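# Set the coat stand upright inside the yellow tape

## Task

Get the coat stand standing upright so that each of its four feet rests fully within the area marked by the yellow tape and none touches the tape. The task fails if the stand falls over or is left leaning.

## Robot and tools

ROBOT. TidyBot++: a mobile base (0.54 m long, 0.50 m wide, 0.38 m high) on four driven casters, carrying one seven-joint arm with a two-finger gripper. The shoulder sits 0.12 m ahead of the base centre and 0.68 m above the floor. Segments: upper arm 0.42 m, forearm 0.31 m, hand 0.31 m. The arm starts folded with the hand pointing down; folded, it reaches at most 0.08 m beyond the base front. Cameras: base_camera and wrist_camera, which looks along the hand.

FRAMES. All positions are in metres. Base frame: origin on the floor below the base centre, x forward, y left, z up. The odometry frame is the base frame as it was when the scene began. hand_pose is the midpoint between the finger pads, in the base frame; the hand's own z axis runs out along the fingers and the fingers close along its y axis.

move. One action per call, made of any of base, joints, target, plus optional speeds; cameras and blocking only control the reply.
- base: an object with any of translate_m (forward +), strafe_m (left +), both in metres from -2 to 2, and rotate_rad (counter-clockwise from above +) from -6.3 to 6.3. These are offsets from where the base currently stands, measured along its axes at the start of the command.
- joints: an object of absolute targets by name: joint_1_rad (any angle; positive turns the arm clockwise from above, the opposite sense to rotate_rad), joint_2_rad (shoulder, -2.249 to 2.249, 0 = upper arm vertical, + leans forward), joint_3_rad (any angle), joint_4_rad (elbow, -2.579 to 2.579, 0 = straight), joint_5_rad (any angle), joint_6_rad (wrist, -2.099 to 2.099), joint_7_rad (any angle; at 1.57 with the hand down, fingers open left/right), gripper_pos (0 fully open to 1 fully closed; pad gap about 85 x (1 - gripper_pos) mm). Any-angle joints go the short way round, so send steps under half a turn.
- target: one list of seven numbers, an absolute hand pose in the base frame: x, y, z in metres then quaternion qw, qx, qy, qz, laid out like hand_pose. With target, joints may only contain gripper_pos.
- speeds: caps for this action only: translate_m and strafe_m 0.05 to 0.5 m/s (give one value under just one key when both are used), rotate_rad 0.1 to 1.57 rad/s.
- cameras: list of base_camera, wrist_camera or all; omitted means all, [] means none.
- blocking: true/omitted waits until everything is at rest; false returns in about half a second while the robot keeps moving. Unknown keys make a call invalid; values out of range get it refused.

wait: seconds from 0 to 10; returns the same state and images, early if all motion has ended. stop: brakes every running motion and holds. zoom_image: camera plus region [x0, y0, x1, y1] in pixels from the top-left, no larger than 504 by 504. finished_scene: scene = the current scene number; ends the scene for good, and the stand must stay in place without the robot.

RESULTS. Lines include base_odometry (x, y, heading in rad, left +), base_tilt in degrees (forward/right +), joint_positions, hand_pose, hand_target (where the hand would be with all joints on target), motor_effort in percent with the peak in brackets, motor temperatures, and base_status, joint_status, hand_status. The move line reads done or the worst status. Status words: moving; done (for the base, the wheels turned the commanded amount, even if they slipped); off_target (rested away from target, may still push); contact_stop or time_out (unplanned stops; later calls in the same reply are then skipped); not_followed; stopped; torque_fault; limit_stop_at_motor_heat. Messages: "joint command not followed" (self-collision check), "pose unreachable", ARM HIT (hard hit on the base or the arm itself), MOTOR HOT, OVER-TEMPERATURE FAULT. on_its_own lists things the robot did unbidden; earlier move reports a non-blocking move. The pictures line names the images in order. Quiet values may be left out.

PRACTICAL NOTES. Hand targets usually land within about 3 cm; correct by adding (wanted minus hand_pose) to the last target. To hold a hand still, resend hand_target, not hand_pose. A carried load makes the arm sag. A straight-down hand reaches only about 0.94 m high, and only near the base. Targets low and close in front of the base, pointing forward, go badly and may hit the base. The arm never avoids obstacles and keeps pressing when blocked. Closed fingers squeeze hard (100 to 150 N) and extend about 20 mm past the hand point. Odometry counts wheel turns and drifts. The simulation keeps running while you think.

AVOID. Tipping the robot: do not drive or turn while the arm is snagged high up, and avoid sideways swings or sudden far reaches with the arm extended. Avoid torque faults (limits 104.5 N m on joints 1 to 4, 51.3 N m on joints 5 to 7), overheated motors from long stretched or loaded holds, dropping the stand, releasing it while it moves, slamming or shoving hard, and excessive force on the gripper. Do not leave the stand tipped or fallen.

Each tool is called after "Call:" as name(argument=value, ...), one argument or row to a line, values as JSON.

## Session

Call:
move(
)

Scene clock: 0.00 s.
Motor temperatures (°C): [33 35 30 33 38 40 33]
base_odometry: x=+0.000 y=+0.000 heading=+0.000
base_tilt: forward=+0.3 right=+0.5
base_status: not commanded
joint_positions: joint_1_rad=-0.015 joint_2_rad=-0.369 joint_3_rad=+3.144 joint_4_rad=-2.511 joint_5_rad=+0.030 joint_6_rad=-0.866 joint_7_rad=+1.545 gripper_pos=+0.000
joint_status: not commanded
motor_effort: joint_1_rad=-1 joint_2_rad=-3 joint_3_rad=+1 joint_4_rad=+15 joint_5_rad=+0 joint_6_rad=+1 joint_7_rad=+0
hand_pose: x=+0.2731 y=-0.0038 z=+0.5958 quat_wxyz=(+0.010, +0.998, +0.002, +0.067) (m; base frame)
hand_target: x=+0.2732 y=-0.0038 z=+0.5959 quat_wxyz=(+0.010, +0.998, +0.002, +0.067) (m; base frame)
hand_status: not commanded
pictures: base_camera, wrist_camera
Images, in order (width x height): base_camera 644x364, wrist_camera 644x476.

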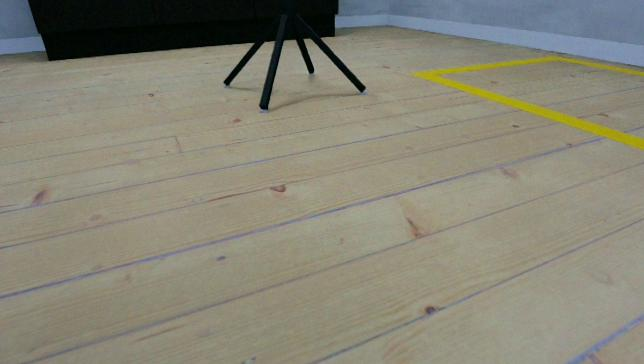

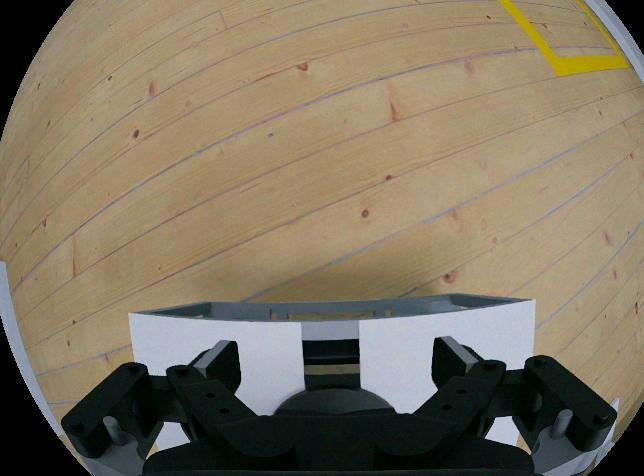

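Call:
move(
  joints={"joint_2_rad": -0.37, "joint_4_rad": -2.3, "joint_6_rad": 0.36},
)

Scene clock: 10.27 s.
move: done
base_odometry: x=+0.000 y=+0.000 heading=+0.000
base_tilt: forward=+0.4 right=+0.5
joint_positions: joint_1_rad=-0.015 joint_2_rad=-0.369 joint_3_rad=+3.144 joint_4_rad=-2.303 joint_5_rad=+0.030 joint_6_rad=+0.329 joint_7_rad=+1.545 gripper_pos=+0.000
joint_status: all done
motor_effort: joint_1_rad=+0(2) joint_2_rad=-9(9) joint_3_rad=+1(1) joint_4_rad=+22(22) joint_5_rad=-1(1) joint_6_rad=+8(9) joint_7_rad=+0(1)
hand_pose: x=+0.5720 y=+0.0097 z=+0.9521 quat_wxyz=(-0.007, +0.719, +0.008, +0.695) (m; base frame)
pictures: base_camera, wrist_camera

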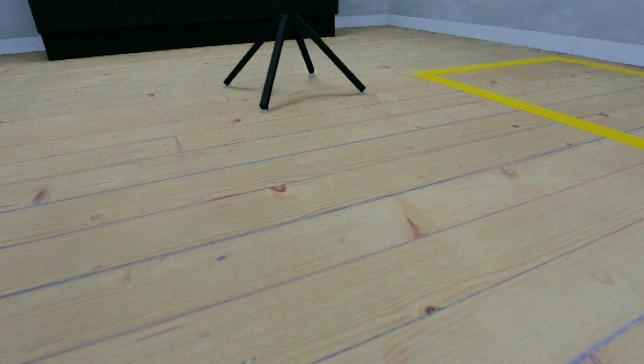

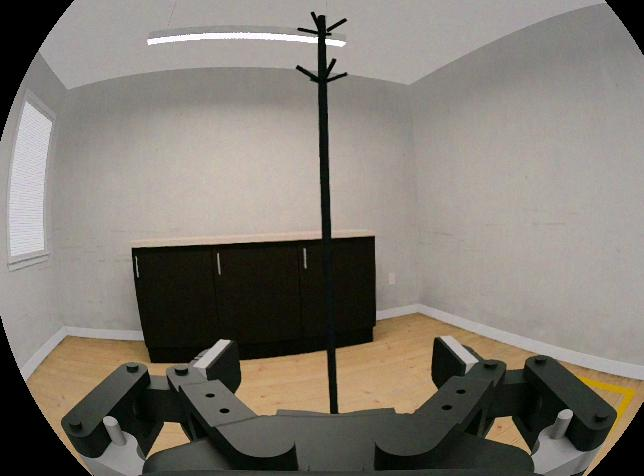

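Call:
move(
  joints={"joint_1_rad": 0.5, "joint_6_rad": -0.1},
)

Call:
move(
  base={"rotate_rad": -0.6},
  joints={"joint_1_rad": 0.0},
)

Scene clock: 22.50 s.
move: done
joint_status: all done
motor_effort: joint_1_rad=-1(2) joint_2_rad=-8(9) joint_3_rad=+1(2) joint_4_rad=+21(22) joint_5_rad=-1(1) joint_6_rad=+8(9) joint_7_rad=+0(1)

Scene clock: 24.20 s.
move: done
base_odometry: x=+0.000 y=+0.000 heading=-0.600
base_tilt: forward=+0.3 right=+0.5
base_status: done
joint_positions: joint_1_rad=+0.026 joint_2_rad=-0.369 joint_3_rad=+3.145 joint_4_rad=-2.303 joint_5_rad=+0.030 joint_6_rad=-0.059 joint_7_rad=+1.545 gripper_pos=+0.000
joint_status: all done
motor_effort: joint_1_rad=-1(3) joint_2_rad=-8(10) joint_3_rad=+1(2) joint_4_rad=+21(22) joint_5_rad=+0(1) joint_6_rad=+7(8) joint_7_rad=+0(1)
hand_pose: x=+0.5448 y=-0.0118 z=+0.8352 quat_wxyz=(+0.009, +0.839, -0.011, +0.543) (m; base frame)
pictures: base_camera, wrist_camera

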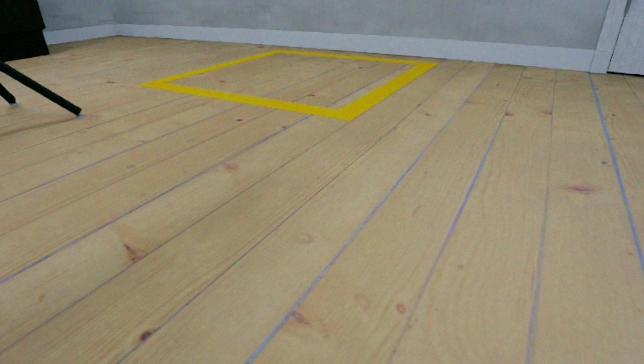

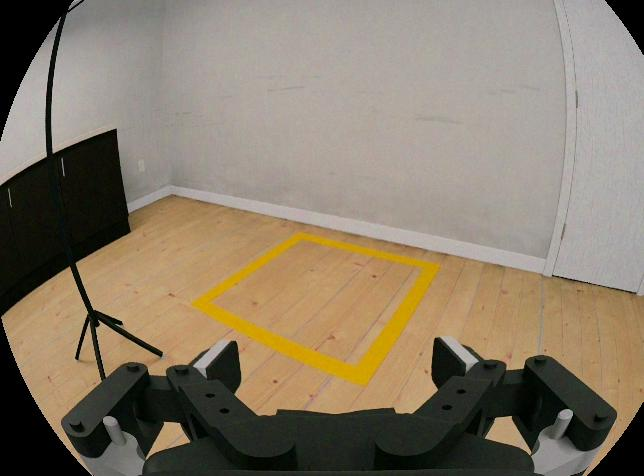

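Call:
move(
  base={"rotate_rad": 0.6},
  joints={"joint_2_rad": -0.2, "joint_4_rad": -2.1, "joint_6_rad": 0.33},
  cameras=[],
)

Call:
move(
  base={"translate_m": 0.4},
)

Scene clock: 43.03 s.
move: done
base_status: done
joint_status: all done
motor_effort: joint_1_rad=+0(3) joint_2_rad=-14(16) joint_3_rad=+0(3) joint_4_rad=+22(24) joint_5_rad=+1(1) joint_6_rad=+8(9) joint_7_rad=+0(1)
pictures: none

Scene clock: 45.17 s.
move: done
base_odometry: x=+0.400 y=+0.000 heading=+0.001
base_tilt: forward=+0.4 right=+0.4
base_status: done
joint_positions: joint_1_rad=+0.016 joint_2_rad=-0.200 joint_3_rad=+3.143 joint_4_rad=-2.109 joint_5_rad=+0.030 joint_6_rad=+0.304 joint_7_rad=+1.545 gripper_pos=+0.000
motor_effort: joint_1_rad=-1(2) joint_2_rad=-15(18) joint_3_rad=+0(2) joint_4_rad=+22(23) joint_5_rad=+1(1) joint_6_rad=+8(9) joint_7_rad=+0(1)
hand_pose: x=+0.6430 y=-0.0052 z=+0.9797 quat_wxyz=(+0.004, +0.719, -0.002, +0.695) (m; base frame)
pictures: base_camera, wrist_camera

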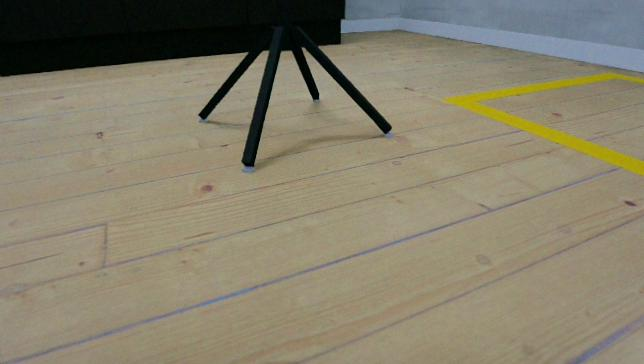

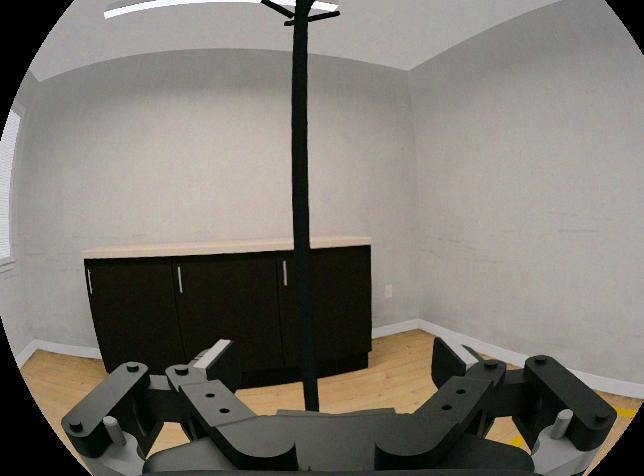

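Call:
move(
  base={"translate_m": 0.25},
  joints={"joint_1_rad": -0.03},
)

Scene clock: 85.70 s.
move: done
base_odometry: x=+0.650 y=+0.001 heading=+0.002
base_tilt: forward=+0.3 right=+0.5
base_status: done
joint_positions: joint_1_rad=-0.009 joint_2_rad=-0.195 joint_3_rad=+3.143 joint_4_rad=-2.108 joint_5_rad=+0.030 joint_6_rad=+0.305 joint_7_rad=+1.545 gripper_pos=+0.000
joint_status: all done
motor_effort: joint_1_rad=-1(2) joint_2_rad=-15(18) joint_3_rad=+1(2) joint_4_rad=+22(23) joint_5_rad=+0(1) joint_6_rad=+9(9) joint_7_rad=+0(1)
hand_pose: x=+0.6446 y=+0.0083 z=+0.9771 quat_wxyz=(-0.005, +0.720, +0.007, +0.693) (m; base frame)
pictures: base_camera, wrist_camera

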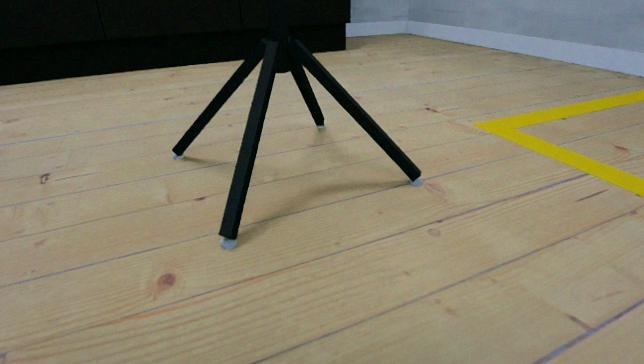

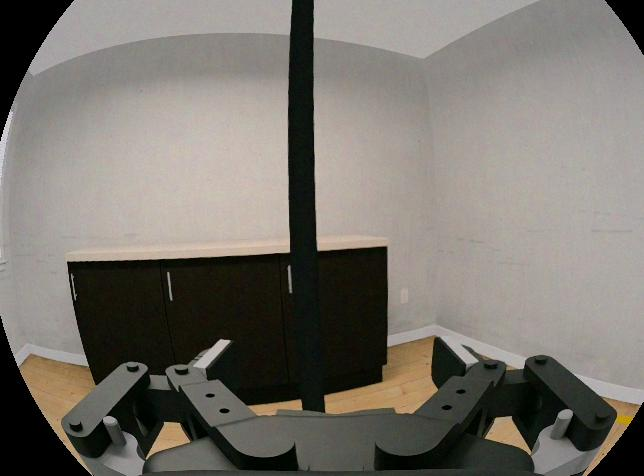

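Call:
move(
  base={"translate_m": 0.12, "strafe_m": 0.025},
)

Scene clock: 97.93 s.
move: done
base_odometry: x=+0.770 y=+0.026 heading=+0.001
base_tilt: forward=+0.3 right=+0.4
base_status: done
joint_positions: joint_1_rad=-0.009 joint_2_rad=-0.191 joint_3_rad=+3.143 joint_4_rad=-2.108 joint_5_rad=+0.030 joint_6_rad=+0.305 joint_7_rad=+1.545 gripper_pos=+0.000
motor_effort: joint_1_rad=+0(2) joint_2_rad=-15(18) joint_3_rad=+1(2) joint_4_rad=+22(23) joint_5_rad=+0(1) joint_6_rad=+8(9) joint_7_rad=+0(0)
hand_pose: x=+0.6456 y=+0.0083 z=+0.9754 quat_wxyz=(-0.005, +0.722, +0.007, +0.692) (m; base frame)
pictures: base_camera, wrist_camera

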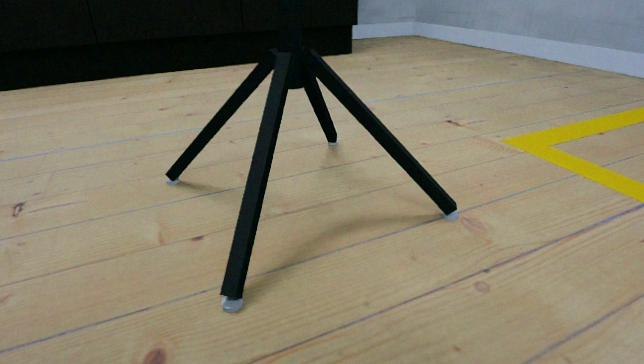

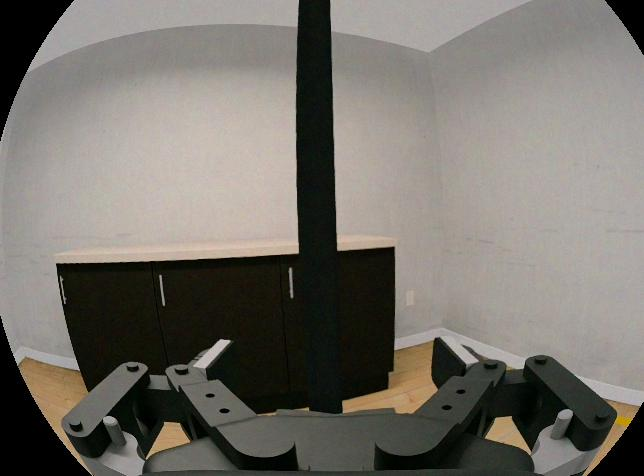

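Call:
move(
  base={"translate_m": 0.07, "strafe_m": 0.012},
  speeds={"translate_m": 0.2},
)

Scene clock: 107.80 s.
move: done
base_odometry: x=+0.841 y=+0.038 heading=+0.001
base_tilt: forward=+0.3 right=+0.4
base_status: done
joint_positions: joint_1_rad=-0.009 joint_2_rad=-0.190 joint_3_rad=+3.143 joint_4_rad=-2.108 joint_5_rad=+0.030 joint_6_rad=+0.305 joint_7_rad=+1.545 gripper_pos=+0.000
motor_effort: joint_1_rad=-1(3) joint_2_rad=-15(18) joint_3_rad=+1(2) joint_4_rad=+22(22) joint_5_rad=+0(1) joint_6_rad=+8(9) joint_7_rad=+0(1)
hand_pose: x=+0.6462 y=+0.0083 z=+0.9745 quat_wxyz=(-0.005, +0.722, +0.007, +0.692) (m; base frame)
pictures: base_camera, wrist_camera

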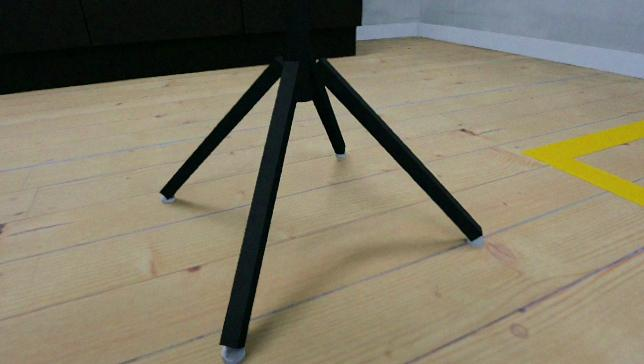

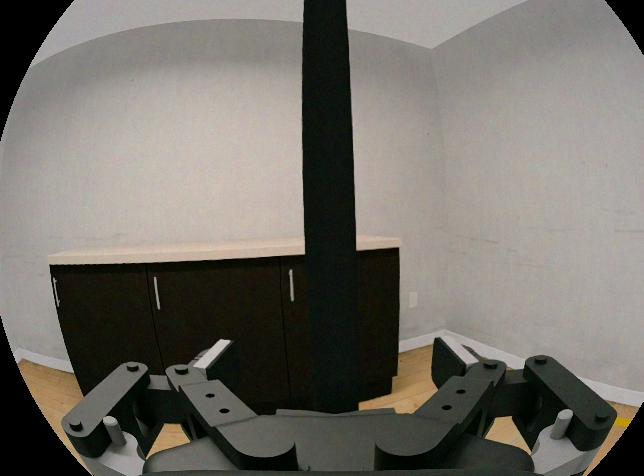

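Call:
move(
  base={"translate_m": 0.065, "strafe_m": 0.002},
  speeds={"translate_m": 0.1},
)

Scene clock: 113.50 s.
move: done
base_odometry: x=+0.906 y=+0.040 heading=+0.002
base_tilt: forward=+0.3 right=+0.5
base_status: done
joint_positions: joint_1_rad=-0.009 joint_2_rad=-0.190 joint_3_rad=+3.143 joint_4_rad=-2.108 joint_5_rad=+0.030 joint_6_rad=+0.305 joint_7_rad=+1.545 gripper_pos=+0.000
motor_effort: joint_1_rad=-1(2) joint_2_rad=-15(18) joint_3_rad=+0(1) joint_4_rad=+22(23) joint_5_rad=+0(1) joint_6_rad=+8(9) joint_7_rad=+0(1)
hand_pose: x=+0.6460 y=+0.0083 z=+0.9748 quat_wxyz=(-0.005, +0.722, +0.007, +0.692) (m; base frame)
pictures: base_camera, wrist_camera

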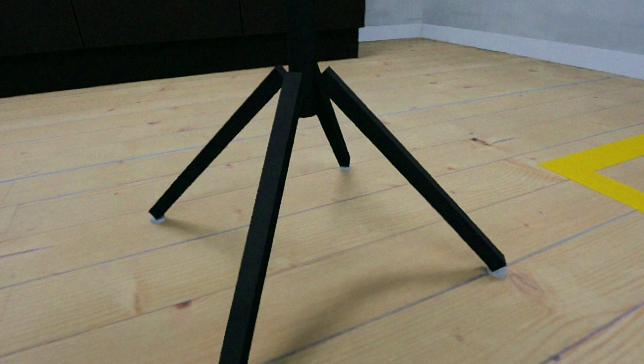

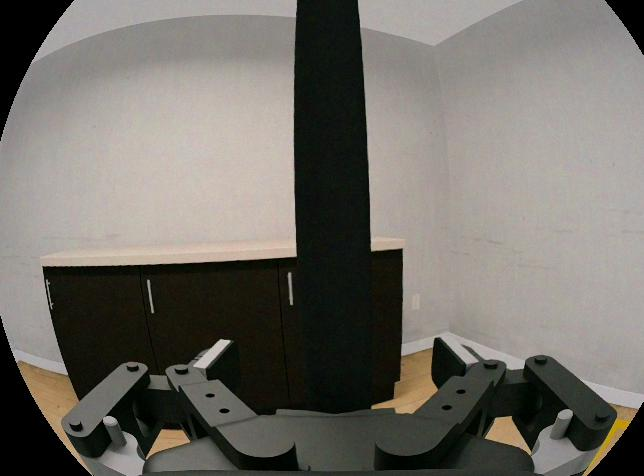

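Call:
move(
  base={"translate_m": 0.025, "strafe_m": 0.002},
  speeds={"translate_m": 0.1},
)

Call:
zoom_image(
  camera="wrist_camera",
  region=[150, 250, 500, 450],
)

Scene clock: 119.53 s.
move: done
base_odometry: x=+0.931 y=+0.042 heading=+0.002
base_tilt: forward=+0.4 right=+0.5
base_status: done
joint_positions: joint_1_rad=-0.009 joint_2_rad=-0.188 joint_3_rad=+3.143 joint_4_rad=-2.108 joint_5_rad=+0.030 joint_6_rad=+0.305 joint_7_rad=+1.545 gripper_pos=+0.000
motor_effort: joint_1_rad=-1(2) joint_2_rad=-15(18) joint_3_rad=+1(2) joint_4_rad=+22(23) joint_5_rad=-1(1) joint_6_rad=+8(9) joint_7_rad=+0(1)
hand_pose: x=+0.6467 y=+0.0083 z=+0.9736 quat_wxyz=(-0.005, +0.723, +0.007, +0.691) (m; base frame)
pictures: base_camera, wrist_camera

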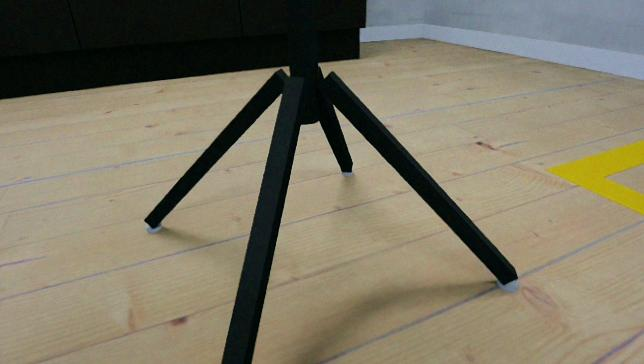

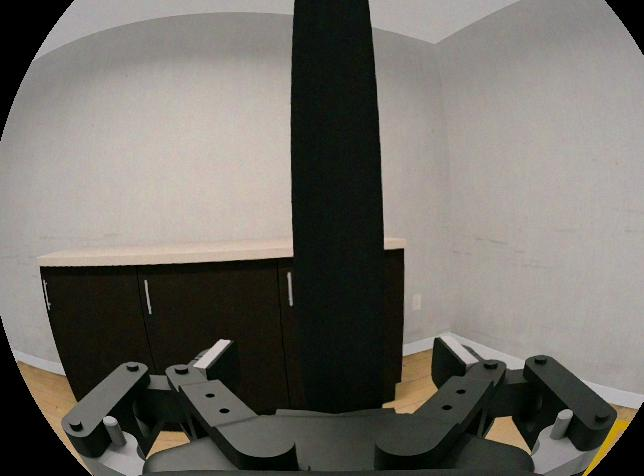

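Scaled by 1.440.

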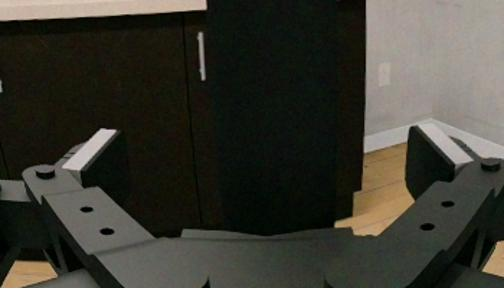

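Call:
move(
  joints={"gripper_pos": 0.4},
  cameras=["wrist_camera"],
)

Scene clock: 125.43 s.
move: done
base_odometry: x=+0.931 y=+0.042 heading=+0.002
base_tilt: forward=+0.4 right=+0.5
joint_positions: joint_1_rad=-0.009 joint_2_rad=-0.188 joint_3_rad=+3.143 joint_4_rad=-2.108 joint_5_rad=+0.030 joint_6_rad=+0.305 joint_7_rad=+1.545 gripper_pos=+0.400
joint_status: all done
motor_effort: joint_1_rad=-1(2) joint_2_rad=-15(16) joint_3_rad=+1(1) joint_4_rad=+22(23) joint_5_rad=+0(1) joint_6_rad=+9(9) joint_7_rad=+0(1)
hand_pose: x=+0.6467 y=+0.0083 z=+0.9736 quat_wxyz=(-0.005, +0.723, +0.007, +0.691) (m; base frame)
pictures: wrist_camera

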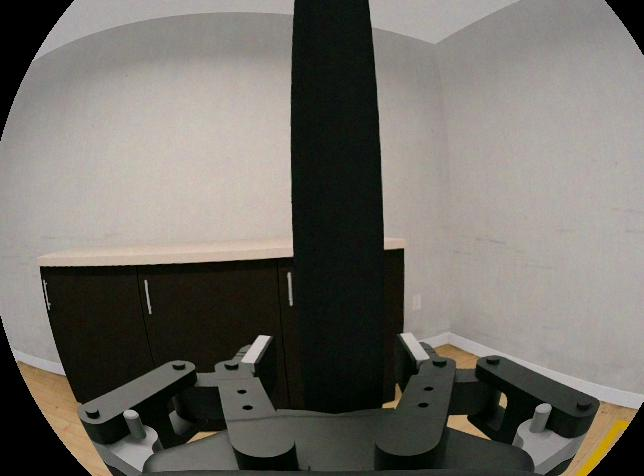

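Call:
move(
  joints={"gripper_pos": 0.52},
  cameras=["wrist_camera"],
)

Call:
zoom_image(
  camera="wrist_camera",
  region=[200, 280, 470, 450],
)

Scene clock: 130.17 s.
move: done
base_odometry: x=+0.931 y=+0.042 heading=+0.002
base_tilt: forward=+0.3 right=+0.5
joint_positions: joint_1_rad=-0.009 joint_2_rad=-0.188 joint_3_rad=+3.143 joint_4_rad=-2.108 joint_5_rad=+0.030 joint_6_rad=+0.305 joint_7_rad=+1.545 gripper_pos=+0.520
joint_status: all done
motor_effort: joint_1_rad=-1(2) joint_2_rad=-15(16) joint_3_rad=+1(1) joint_4_rad=+22(22) joint_5_rad=+0(2) joint_6_rad=+9(9) joint_7_rad=-1(1)
hand_pose: x=+0.6467 y=+0.0083 z=+0.9736 quat_wxyz=(-0.005, +0.723, +0.007, +0.691) (m; base frame)
pictures: wrist_camera

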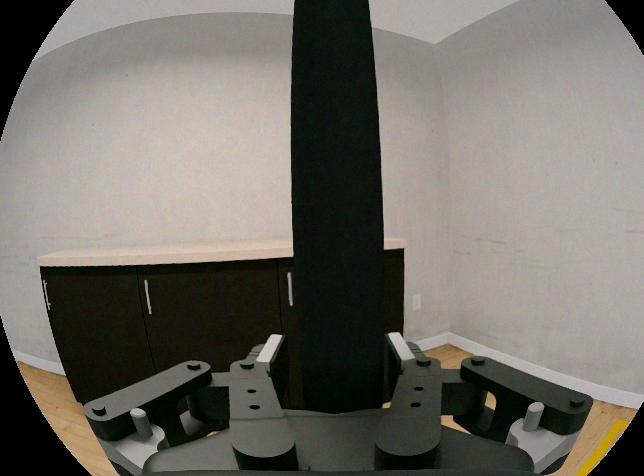

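Scaled by 1.867.

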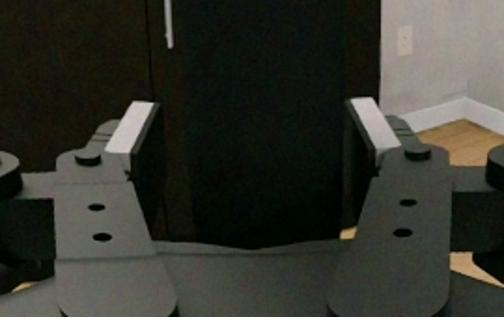

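Call:
move(
  joints={"gripper_pos": 1.0},
)

Scene clock: 136.20 s.
move: off_target
base_odometry: x=+0.931 y=+0.042 heading=+0.002
base_tilt: forward=+0.3 right=+0.5
joint_positions: joint_1_rad=-0.012 joint_2_rad=-0.188 joint_3_rad=+3.149 joint_4_rad=-2.108 joint_5_rad=+0.030 joint_6_rad=+0.306 joint_7_rad=+1.545 gripper_pos=+0.671
joint_status: gripper_pos off_target (ended at +0.671, target +1.000)
motor_effort: joint_1_rad=-2(7) joint_2_rad=-15(18) joint_3_rad=-1(5) joint_4_rad=+23(26) joint_5_rad=+0(2) joint_6_rad=+10(10) joint_7_rad=-1(1)
hand_pose: x=+0.6468 y=+0.0063 z=+0.9737 quat_wxyz=(-0.005, +0.723, +0.005, +0.691) (m; base frame)
pictures: base_camera, wrist_camera

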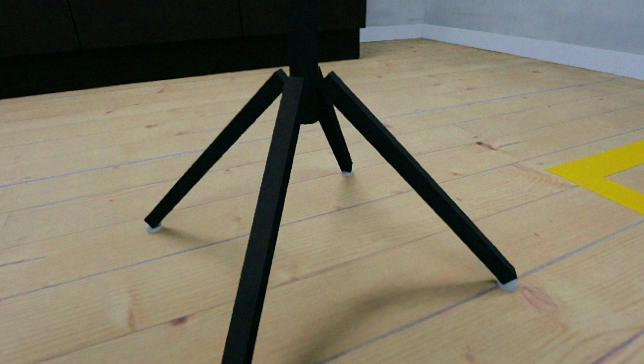

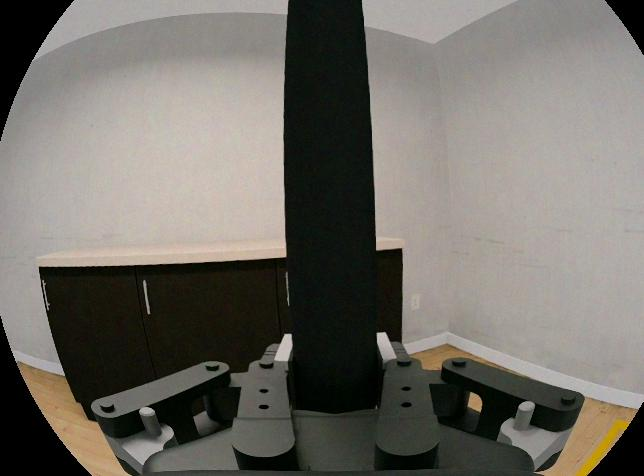

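Call:
move(
  joints={"joint_2_rad": -0.224, "joint_4_rad": -2.03, "joint_6_rad": 0.238},
)

Scene clock: 151.10 s.
move: off_target
base_odometry: x=+0.931 y=+0.042 heading=+0.002
base_tilt: forward=+0.3 right=+0.5
joint_positions: joint_1_rad=-0.013 joint_2_rad=-0.191 joint_3_rad=+3.148 joint_4_rad=-2.078 joint_5_rad=+0.030 joint_6_rad=+0.242 joint_7_rad=+1.545 gripper_pos=+0.671
joint_status: joint_4_rad off_target (ended at -2.078, target -2.030); the others done
motor_effort: joint_1_rad=+0(2) joint_2_rad=-17(17) joint_3_rad=+2(2) joint_4_rad=+29(29) joint_5_rad=-3(3) joint_6_rad=+12(13) joint_7_rad=-1(1)
hand_pose: x=+0.6484 y=+0.0067 z=+0.9742 quat_wxyz=(-0.004, +0.733, +0.006, +0.680) (m; base frame)
pictures: base_camera, wrist_camera

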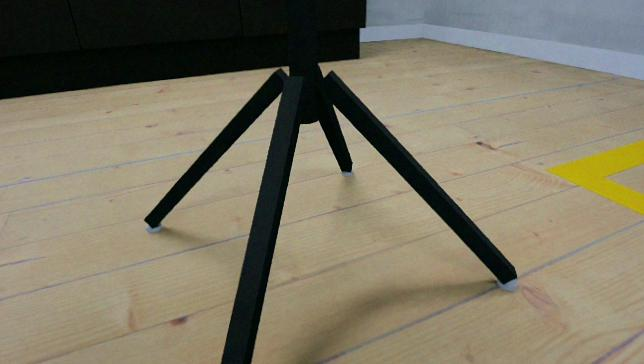

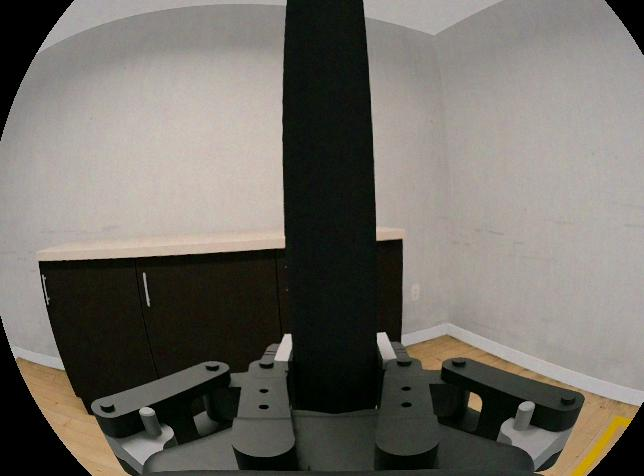

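Call:
move(
  joints={"joint_2_rad": -0.3, "joint_4_rad": -1.94, "joint_6_rad": 0.32},
)

Scene clock: 168.73 s.
move: off_target
base_odometry: x=+0.931 y=+0.042 heading=+0.002
base_tilt: forward=+0.3 right=+0.5
joint_positions: joint_1_rad=-0.013 joint_2_rad=-0.191 joint_3_rad=+3.148 joint_4_rad=-2.074 joint_5_rad=+0.030 joint_6_rad=+0.241 joint_7_rad=+1.545 gripper_pos=+0.671
joint_status: joint_2_rad off_target (ended at -0.191, target -0.300); joint_4_rad off_target (ended at -2.074, target -1.940); the others done
motor_effort: joint_1_rad=-1(1) joint_2_rad=-34(34) joint_3_rad=+1(2) joint_4_rad=+45(45) joint_5_rad=-1(2) joint_6_rad=+26(26) joint_7_rad=-1(2)
hand_pose: x=+0.6488 y=+0.0067 z=+0.9762 quat_wxyz=(-0.004, +0.732, +0.006, +0.681) (m; base frame)
pictures: base_camera, wrist_camera

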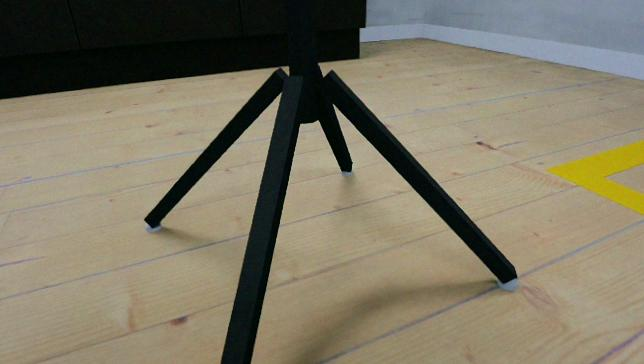

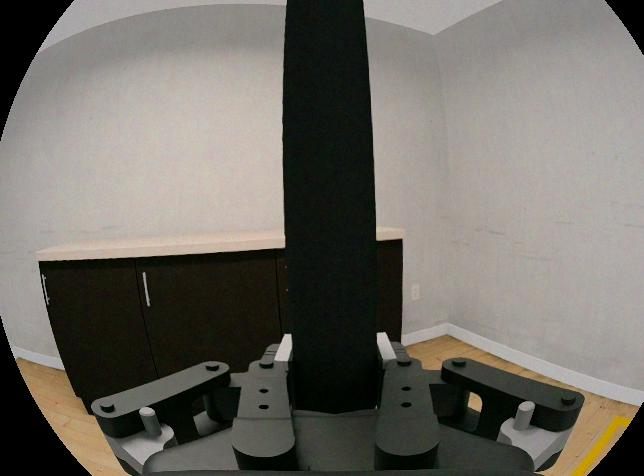

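Call:
move(
  joints={"joint_2_rad": -0.38, "joint_4_rad": -1.84, "joint_6_rad": 0.37},
)

Scene clock: 174.37 s.
move: off_target
base_odometry: x=+0.931 y=+0.042 heading=+0.002
base_tilt: forward=+0.4 right=+0.5
joint_positions: joint_1_rad=-0.013 joint_2_rad=-0.199 joint_3_rad=+3.148 joint_4_rad=-2.011 joint_5_rad=+0.030 joint_6_rad=+0.234 joint_7_rad=+1.545 gripper_pos=+0.671
joint_status: joint_2_rad off_target (ended at -0.199, target -0.380); joint_4_rad off_target (ended at -2.011, target -1.840); joint_6_rad off_target (ended at +0.234, target +0.370)
motor_effort: joint_1_rad=-1(2) joint_2_rad=-42(44) joint_3_rad=+1(1) joint_4_rad=+53(55) joint_5_rad=+0(2) joint_6_rad=+33(35) joint_7_rad=+0(1)
hand_pose: x=+0.6524 y=+0.0066 z=+1.0165 quat_wxyz=(-0.004, +0.710, +0.005, +0.704) (m; base frame)
pictures: base_camera, wrist_camera

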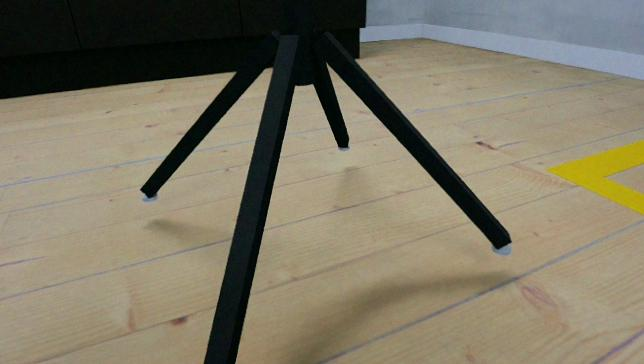

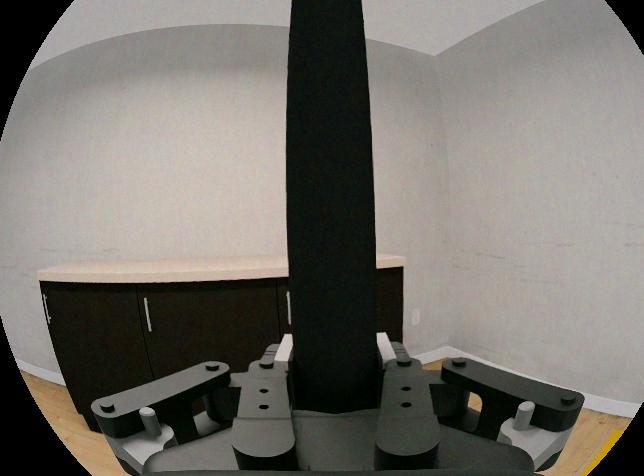

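Call:
move(
  base={"strafe_m": -0.7},
  speeds={"strafe_m": 0.2},
)

Scene clock: 200.00 s.
move: done
base_odometry: x=+0.932 y=-0.658 heading=+0.002
base_tilt: forward=+0.3 right=+0.5
base_status: done
joint_positions: joint_1_rad=-0.021 joint_2_rad=-0.199 joint_3_rad=+3.147 joint_4_rad=-2.009 joint_5_rad=+0.030 joint_6_rad=+0.234 joint_7_rad=+1.545 gripper_pos=+0.671
motor_effort: joint_1_rad=-1(4) joint_2_rad=-42(44) joint_3_rad=+1(4) joint_4_rad=+53(54) joint_5_rad=-1(2) joint_6_rad=+34(35) joint_7_rad=+0(2)
hand_pose: x=+0.6524 y=+0.0119 z=+1.0185 quat_wxyz=(-0.007, +0.709, +0.009, +0.705) (m; base frame)
pictures: base_camera, wrist_camera

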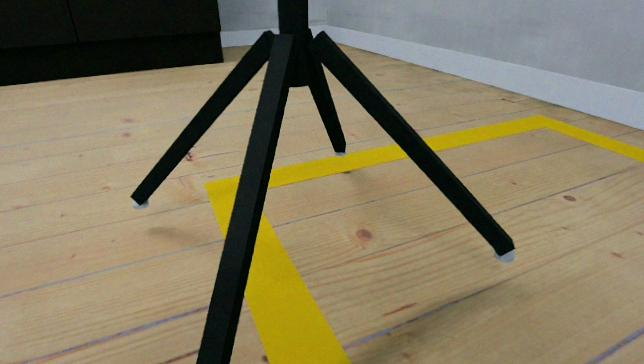

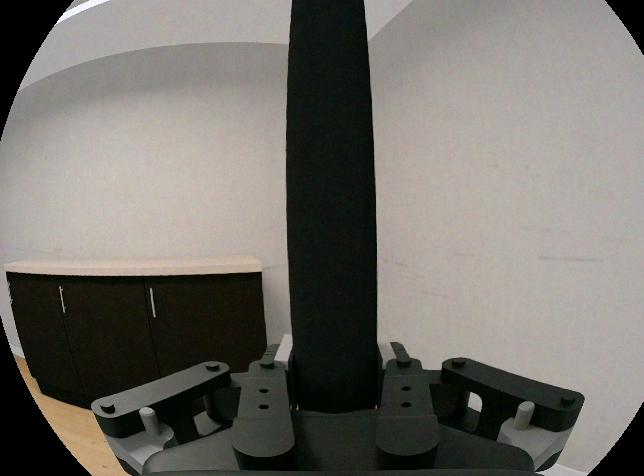

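Call:
zoom_image(
  camera="base_camera",
  region=[140, 90, 644, 364],
)

Scaled by 1.000.

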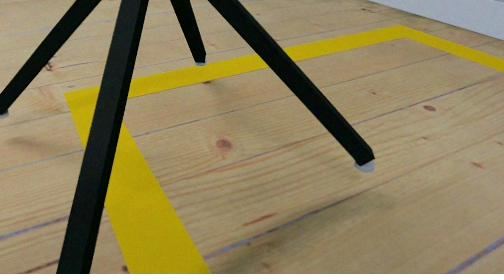

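Call:
move(
  base={"strafe_m": -0.365, "translate_m": -0.03},
  speeds={"strafe_m": 0.2},
)

Scene clock: 257.03 s.
move: done
base_odometry: x=+0.903 y=-1.023 heading=+0.002
base_tilt: forward=+0.4 right=+0.5
base_status: done
joint_positions: joint_1_rad=-0.024 joint_2_rad=-0.199 joint_3_rad=+3.147 joint_4_rad=-2.008 joint_5_rad=+0.030 joint_6_rad=+0.234 joint_7_rad=+1.545 gripper_pos=+0.671
motor_effort: joint_1_rad=-1(5) joint_2_rad=-42(44) joint_3_rad=+1(4) joint_4_rad=+53(54) joint_5_rad=+0(2) joint_6_rad=+32(34) joint_7_rad=+0(2)
hand_pose: x=+0.6524 y=+0.0135 z=+1.0185 quat_wxyz=(-0.009, +0.709, +0.010, +0.705) (m; base frame)
pictures: base_camera, wrist_camera

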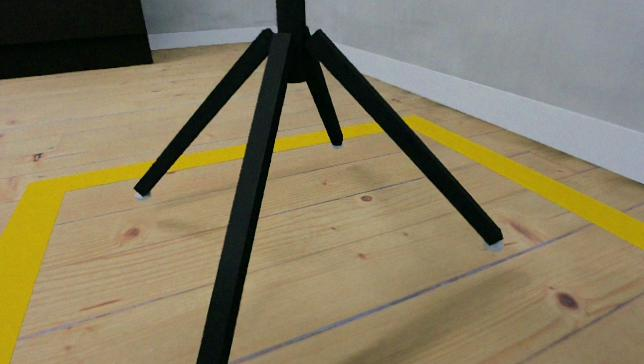

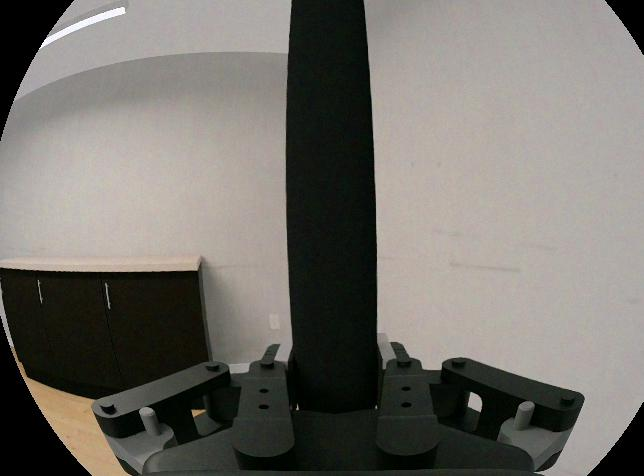

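Call:
move(
  base={"strafe_m": -0.05},
  speeds={"strafe_m": 0.1},
  cameras=[],
)

Call:
move(
  joints={"joint_2_rad": -0.36, "joint_4_rad": -1.865, "joint_6_rad": 0.3575},
  cameras=["base_camera"],
)

Call:
move(
  joints={"joint_2_rad": -0.345, "joint_4_rad": -1.885, "joint_6_rad": 0.347},
  cameras=["base_camera"],
)

Scene clock: 283.23 s.
Motor temperatures (°C): [32 40 30 38 37 44 32]
move: done
base_status: done
motor_effort: joint_1_rad=-1(4) joint_2_rad=-41(42) joint_3_rad=+0(4) joint_4_rad=+53(54) joint_5_rad=+1(2) joint_6_rad=+33(35) joint_7_rad=+2(2)
pictures: none

Scene clock: 283.83 s.
move: off_target
joint_status: joint_2_rad off_target (ended at -0.215, target -0.360); joint_4_rad off_target (ended at -2.008, target -1.865); joint_6_rad off_target (ended at +0.232, target +0.357)
motor_effort: joint_1_rad=-1(2) joint_2_rad=-41(42) joint_3_rad=+1(1) joint_4_rad=+53(53) joint_5_rad=+0(2) joint_6_rad=+33(33) joint_7_rad=+0(1)
pictures: base_camera

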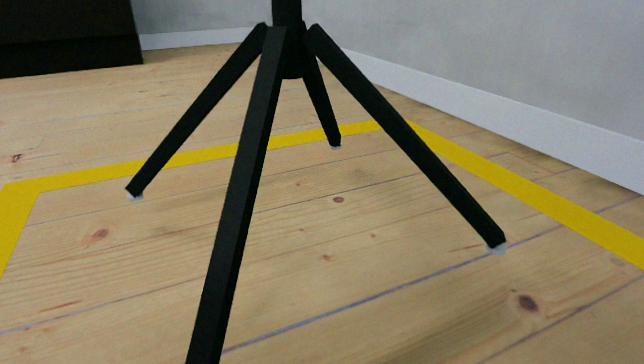

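Scene clock: 284.63 s.
move: off_target
base_odometry: x=+0.903 y=-1.074 heading=+0.002
base_tilt: forward=+0.3 right=+0.4
joint_positions: joint_1_rad=-0.025 joint_2_rad=-0.200 joint_3_rad=+3.146 joint_4_rad=-2.032 joint_5_rad=+0.030 joint_6_rad=+0.230 joint_7_rad=+1.545 gripper_pos=+0.672
joint_status: joint_2_rad off_target (ended at -0.200, target -0.345); joint_4_rad off_target (ended at -2.032, target -1.885); joint_6_rad off_target (ended at +0.230, target +0.347)
motor_effort: joint_1_rad=-1(2) joint_2_rad=-41(43) joint_3_rad=+1(1) joint_4_rad=+52(54) joint_5_rad=+1(2) joint_6_rad=+32(34) joint_7_rad=+0(1)
hand_pose: x=+0.6500 y=+0.0140 z=+1.0036 quat_wxyz=(-0.009, +0.718, +0.011, +0.696) (m; base frame)
pictures: base_camera

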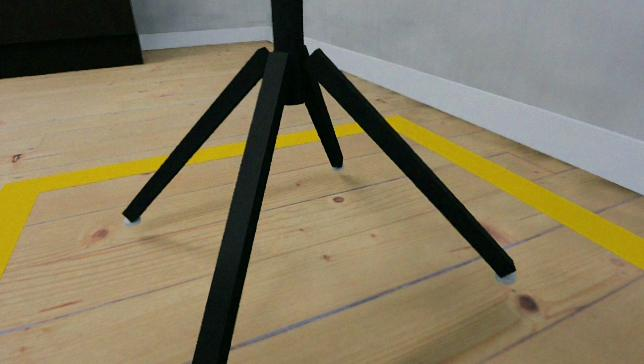

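Call:
move(
  joints={"joint_2_rad": -0.335, "joint_4_rad": -1.90, "joint_6_rad": 0.339},
  cameras=["base_camera"],
)

Call:
move(
  joints={"joint_2_rad": -0.325, "joint_4_rad": -1.915, "joint_6_rad": 0.331},
  cameras=["base_camera"],
)

Scene clock: 290.97 s.
move: off_target
joint_status: joint_2_rad off_target (ended at -0.197, target -0.335); joint_4_rad off_target (ended at -2.040, target -1.900); joint_6_rad off_target (ended at +0.230, target +0.339)
motor_effort: joint_1_rad=-1(2) joint_2_rad=-41(42) joint_3_rad=+1(1) joint_4_rad=+52(53) joint_5_rad=-1(1) joint_6_rad=+32(33) joint_7_rad=+0(1)
pictures: base_camera

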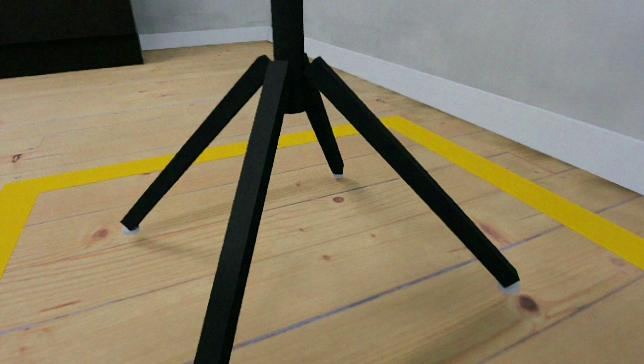

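Scene clock: 291.57 s.
move: off_target
base_odometry: x=+0.903 y=-1.074 heading=+0.002
base_tilt: forward=+0.3 right=+0.5
joint_positions: joint_1_rad=-0.025 joint_2_rad=-0.193 joint_3_rad=+3.146 joint_4_rad=-2.051 joint_5_rad=+0.030 joint_6_rad=+0.229 joint_7_rad=+1.545 gripper_pos=+0.672
joint_status: joint_2_rad off_target (ended at -0.193, target -0.325); joint_4_rad off_target (ended at -2.051, target -1.915); joint_6_rad off_target (ended at +0.229, target +0.331)
motor_effort: joint_1_rad=+0(2) joint_2_rad=-39(42) joint_3_rad=+1(1) joint_4_rad=+49(53) joint_5_rad=-1(1) joint_6_rad=+30(33) joint_7_rad=+0(1)
hand_pose: x=+0.6505 y=+0.0141 z=+0.9877 quat_wxyz=(-0.009, +0.727, +0.011, +0.686) (m; base frame)
pictures: base_camera

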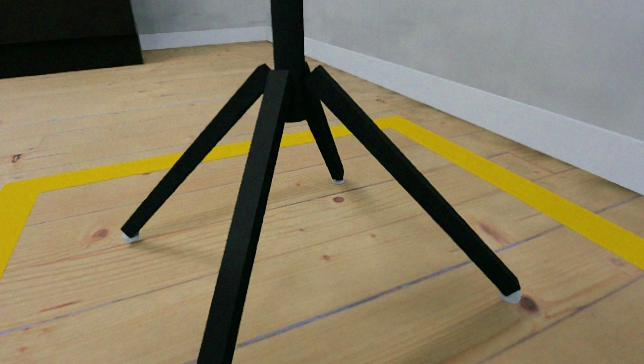

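Call:
move(
  joints={"joint_2_rad": -0.30, "joint_4_rad": -1.95, "joint_6_rad": 0.30},
  cameras=["base_camera"],
)

Call:
move(
  joints={"joint_2_rad": -0.25, "joint_4_rad": -2.02, "joint_6_rad": 0.265},
)

Scene clock: 299.10 s.
move: off_target
joint_status: joint_2_rad off_target (ended at -0.193, target -0.300); joint_4_rad off_target (ended at -2.052, target -1.950); the others done
motor_effort: joint_1_rad=+0(1) joint_2_rad=-33(38) joint_3_rad=+2(2) joint_4_rad=+43(49) joint_5_rad=-1(1) joint_6_rad=+25(30) joint_7_rad=+0(1)
pictures: base_camera

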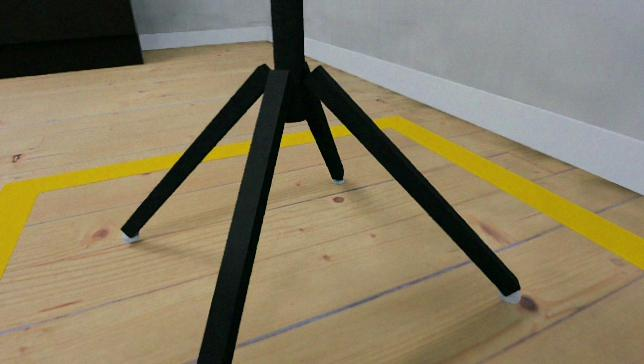

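Scene clock: 299.90 s.
move: off_target
base_odometry: x=+0.903 y=-1.074 heading=+0.002
base_tilt: forward=+0.4 right=+0.5
joint_positions: joint_1_rad=-0.025 joint_2_rad=-0.193 joint_3_rad=+3.146 joint_4_rad=-2.054 joint_5_rad=+0.030 joint_6_rad=+0.229 joint_7_rad=+1.545 gripper_pos=+0.672
joint_status: joint_2_rad off_target (ended at -0.193, target -0.250); the others done
motor_effort: joint_1_rad=+0(2) joint_2_rad=-22(34) joint_3_rad=+2(2) joint_4_rad=+32(44) joint_5_rad=+0(2) joint_6_rad=+15(25) joint_7_rad=+0(1)
hand_pose: x=+0.6502 y=+0.0141 z=+0.9857 quat_wxyz=(-0.009, +0.728, +0.011, +0.685) (m; base frame)
pictures: base_camera, wrist_camera

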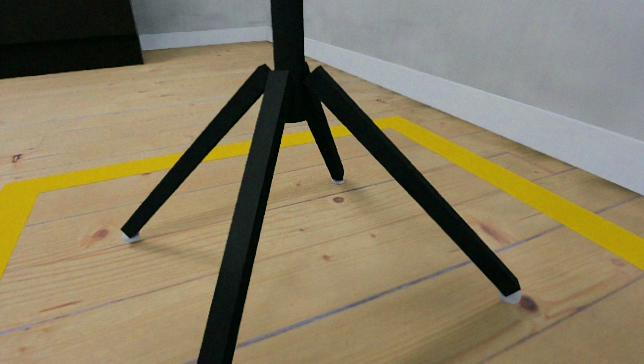

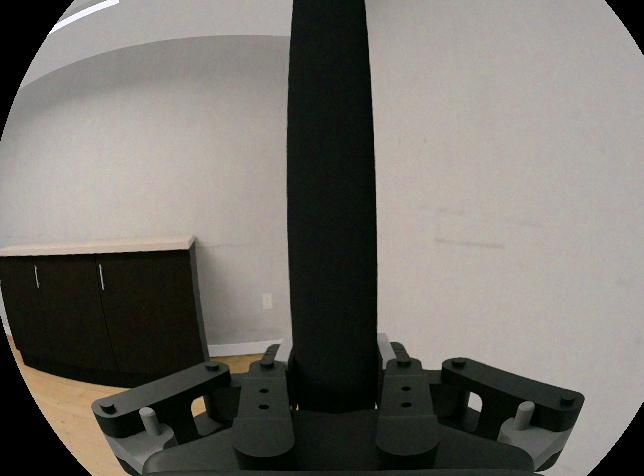

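Call:
move(
  joints={"joint_2_rad": -0.205, "joint_4_rad": -2.046, "joint_6_rad": 0.252},
  cameras=["base_camera"],
)

Call:
move(
  joints={"gripper_pos": 0.5},
)

Scene clock: 307.97 s.
move: done
joint_status: all done
motor_effort: joint_1_rad=+1(2) joint_2_rad=-17(22) joint_3_rad=+2(3) joint_4_rad=+28(33) joint_5_rad=+0(2) joint_6_rad=+12(16) joint_7_rad=-1(1)
pictures: base_camera

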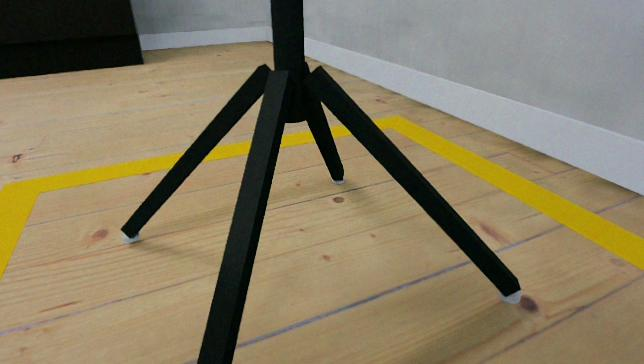

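Scene clock: 308.90 s.
move: done
base_odometry: x=+0.903 y=-1.073 heading=+0.002
base_tilt: forward=+0.3 right=+0.5
joint_positions: joint_1_rad=-0.029 joint_2_rad=-0.208 joint_3_rad=+3.137 joint_4_rad=-2.055 joint_5_rad=+0.030 joint_6_rad=+0.236 joint_7_rad=+1.545 gripper_pos=+0.500
joint_status: all done
motor_effort: joint_1_rad=+2(7) joint_2_rad=-12(17) joint_3_rad=+3(9) joint_4_rad=+24(31) joint_5_rad=-1(3) joint_6_rad=+10(12) joint_7_rad=-1(1)
hand_pose: x=+0.6450 y=+0.0215 z=+0.9951 quat_wxyz=(-0.013, +0.721, +0.016, +0.693) (m; base frame)
pictures: base_camera, wrist_camera

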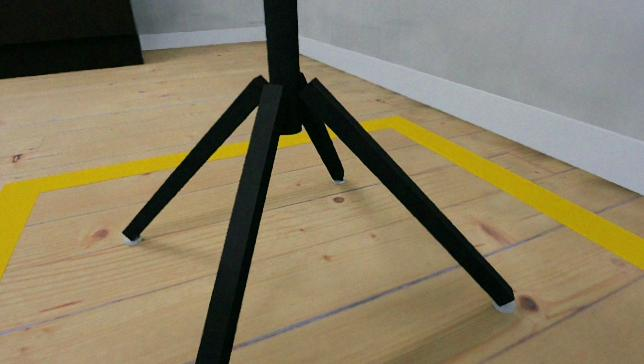

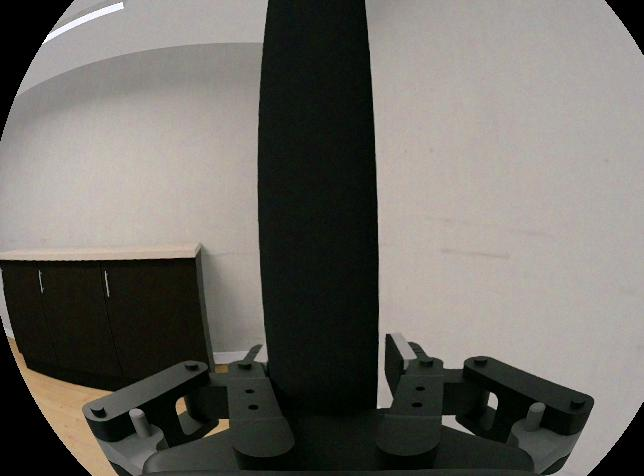

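Call:
move(
  joints={"gripper_pos": 0.0},
)

Scene clock: 326.23 s.
move: done
base_odometry: x=+0.903 y=-1.073 heading=+0.002
base_tilt: forward=+0.3 right=+0.5
joint_positions: joint_1_rad=-0.029 joint_2_rad=-0.208 joint_3_rad=+3.137 joint_4_rad=-2.055 joint_5_rad=+0.030 joint_6_rad=+0.236 joint_7_rad=+1.545 gripper_pos=+0.000
joint_status: all done
motor_effort: joint_1_rad=+1(2) joint_2_rad=-12(12) joint_3_rad=+3(4) joint_4_rad=+25(25) joint_5_rad=+0(1) joint_6_rad=+10(10) joint_7_rad=+0(1)
hand_pose: x=+0.6450 y=+0.0215 z=+0.9951 quat_wxyz=(-0.013, +0.721, +0.016, +0.693) (m; base frame)
pictures: base_camera, wrist_camera

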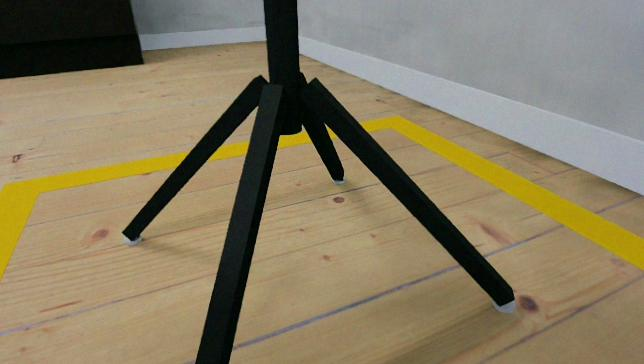

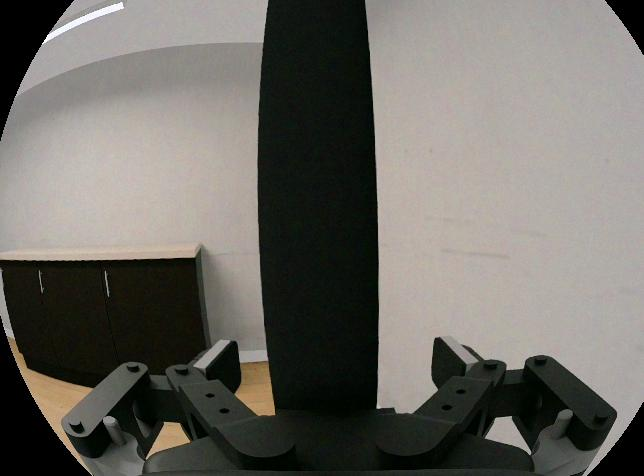

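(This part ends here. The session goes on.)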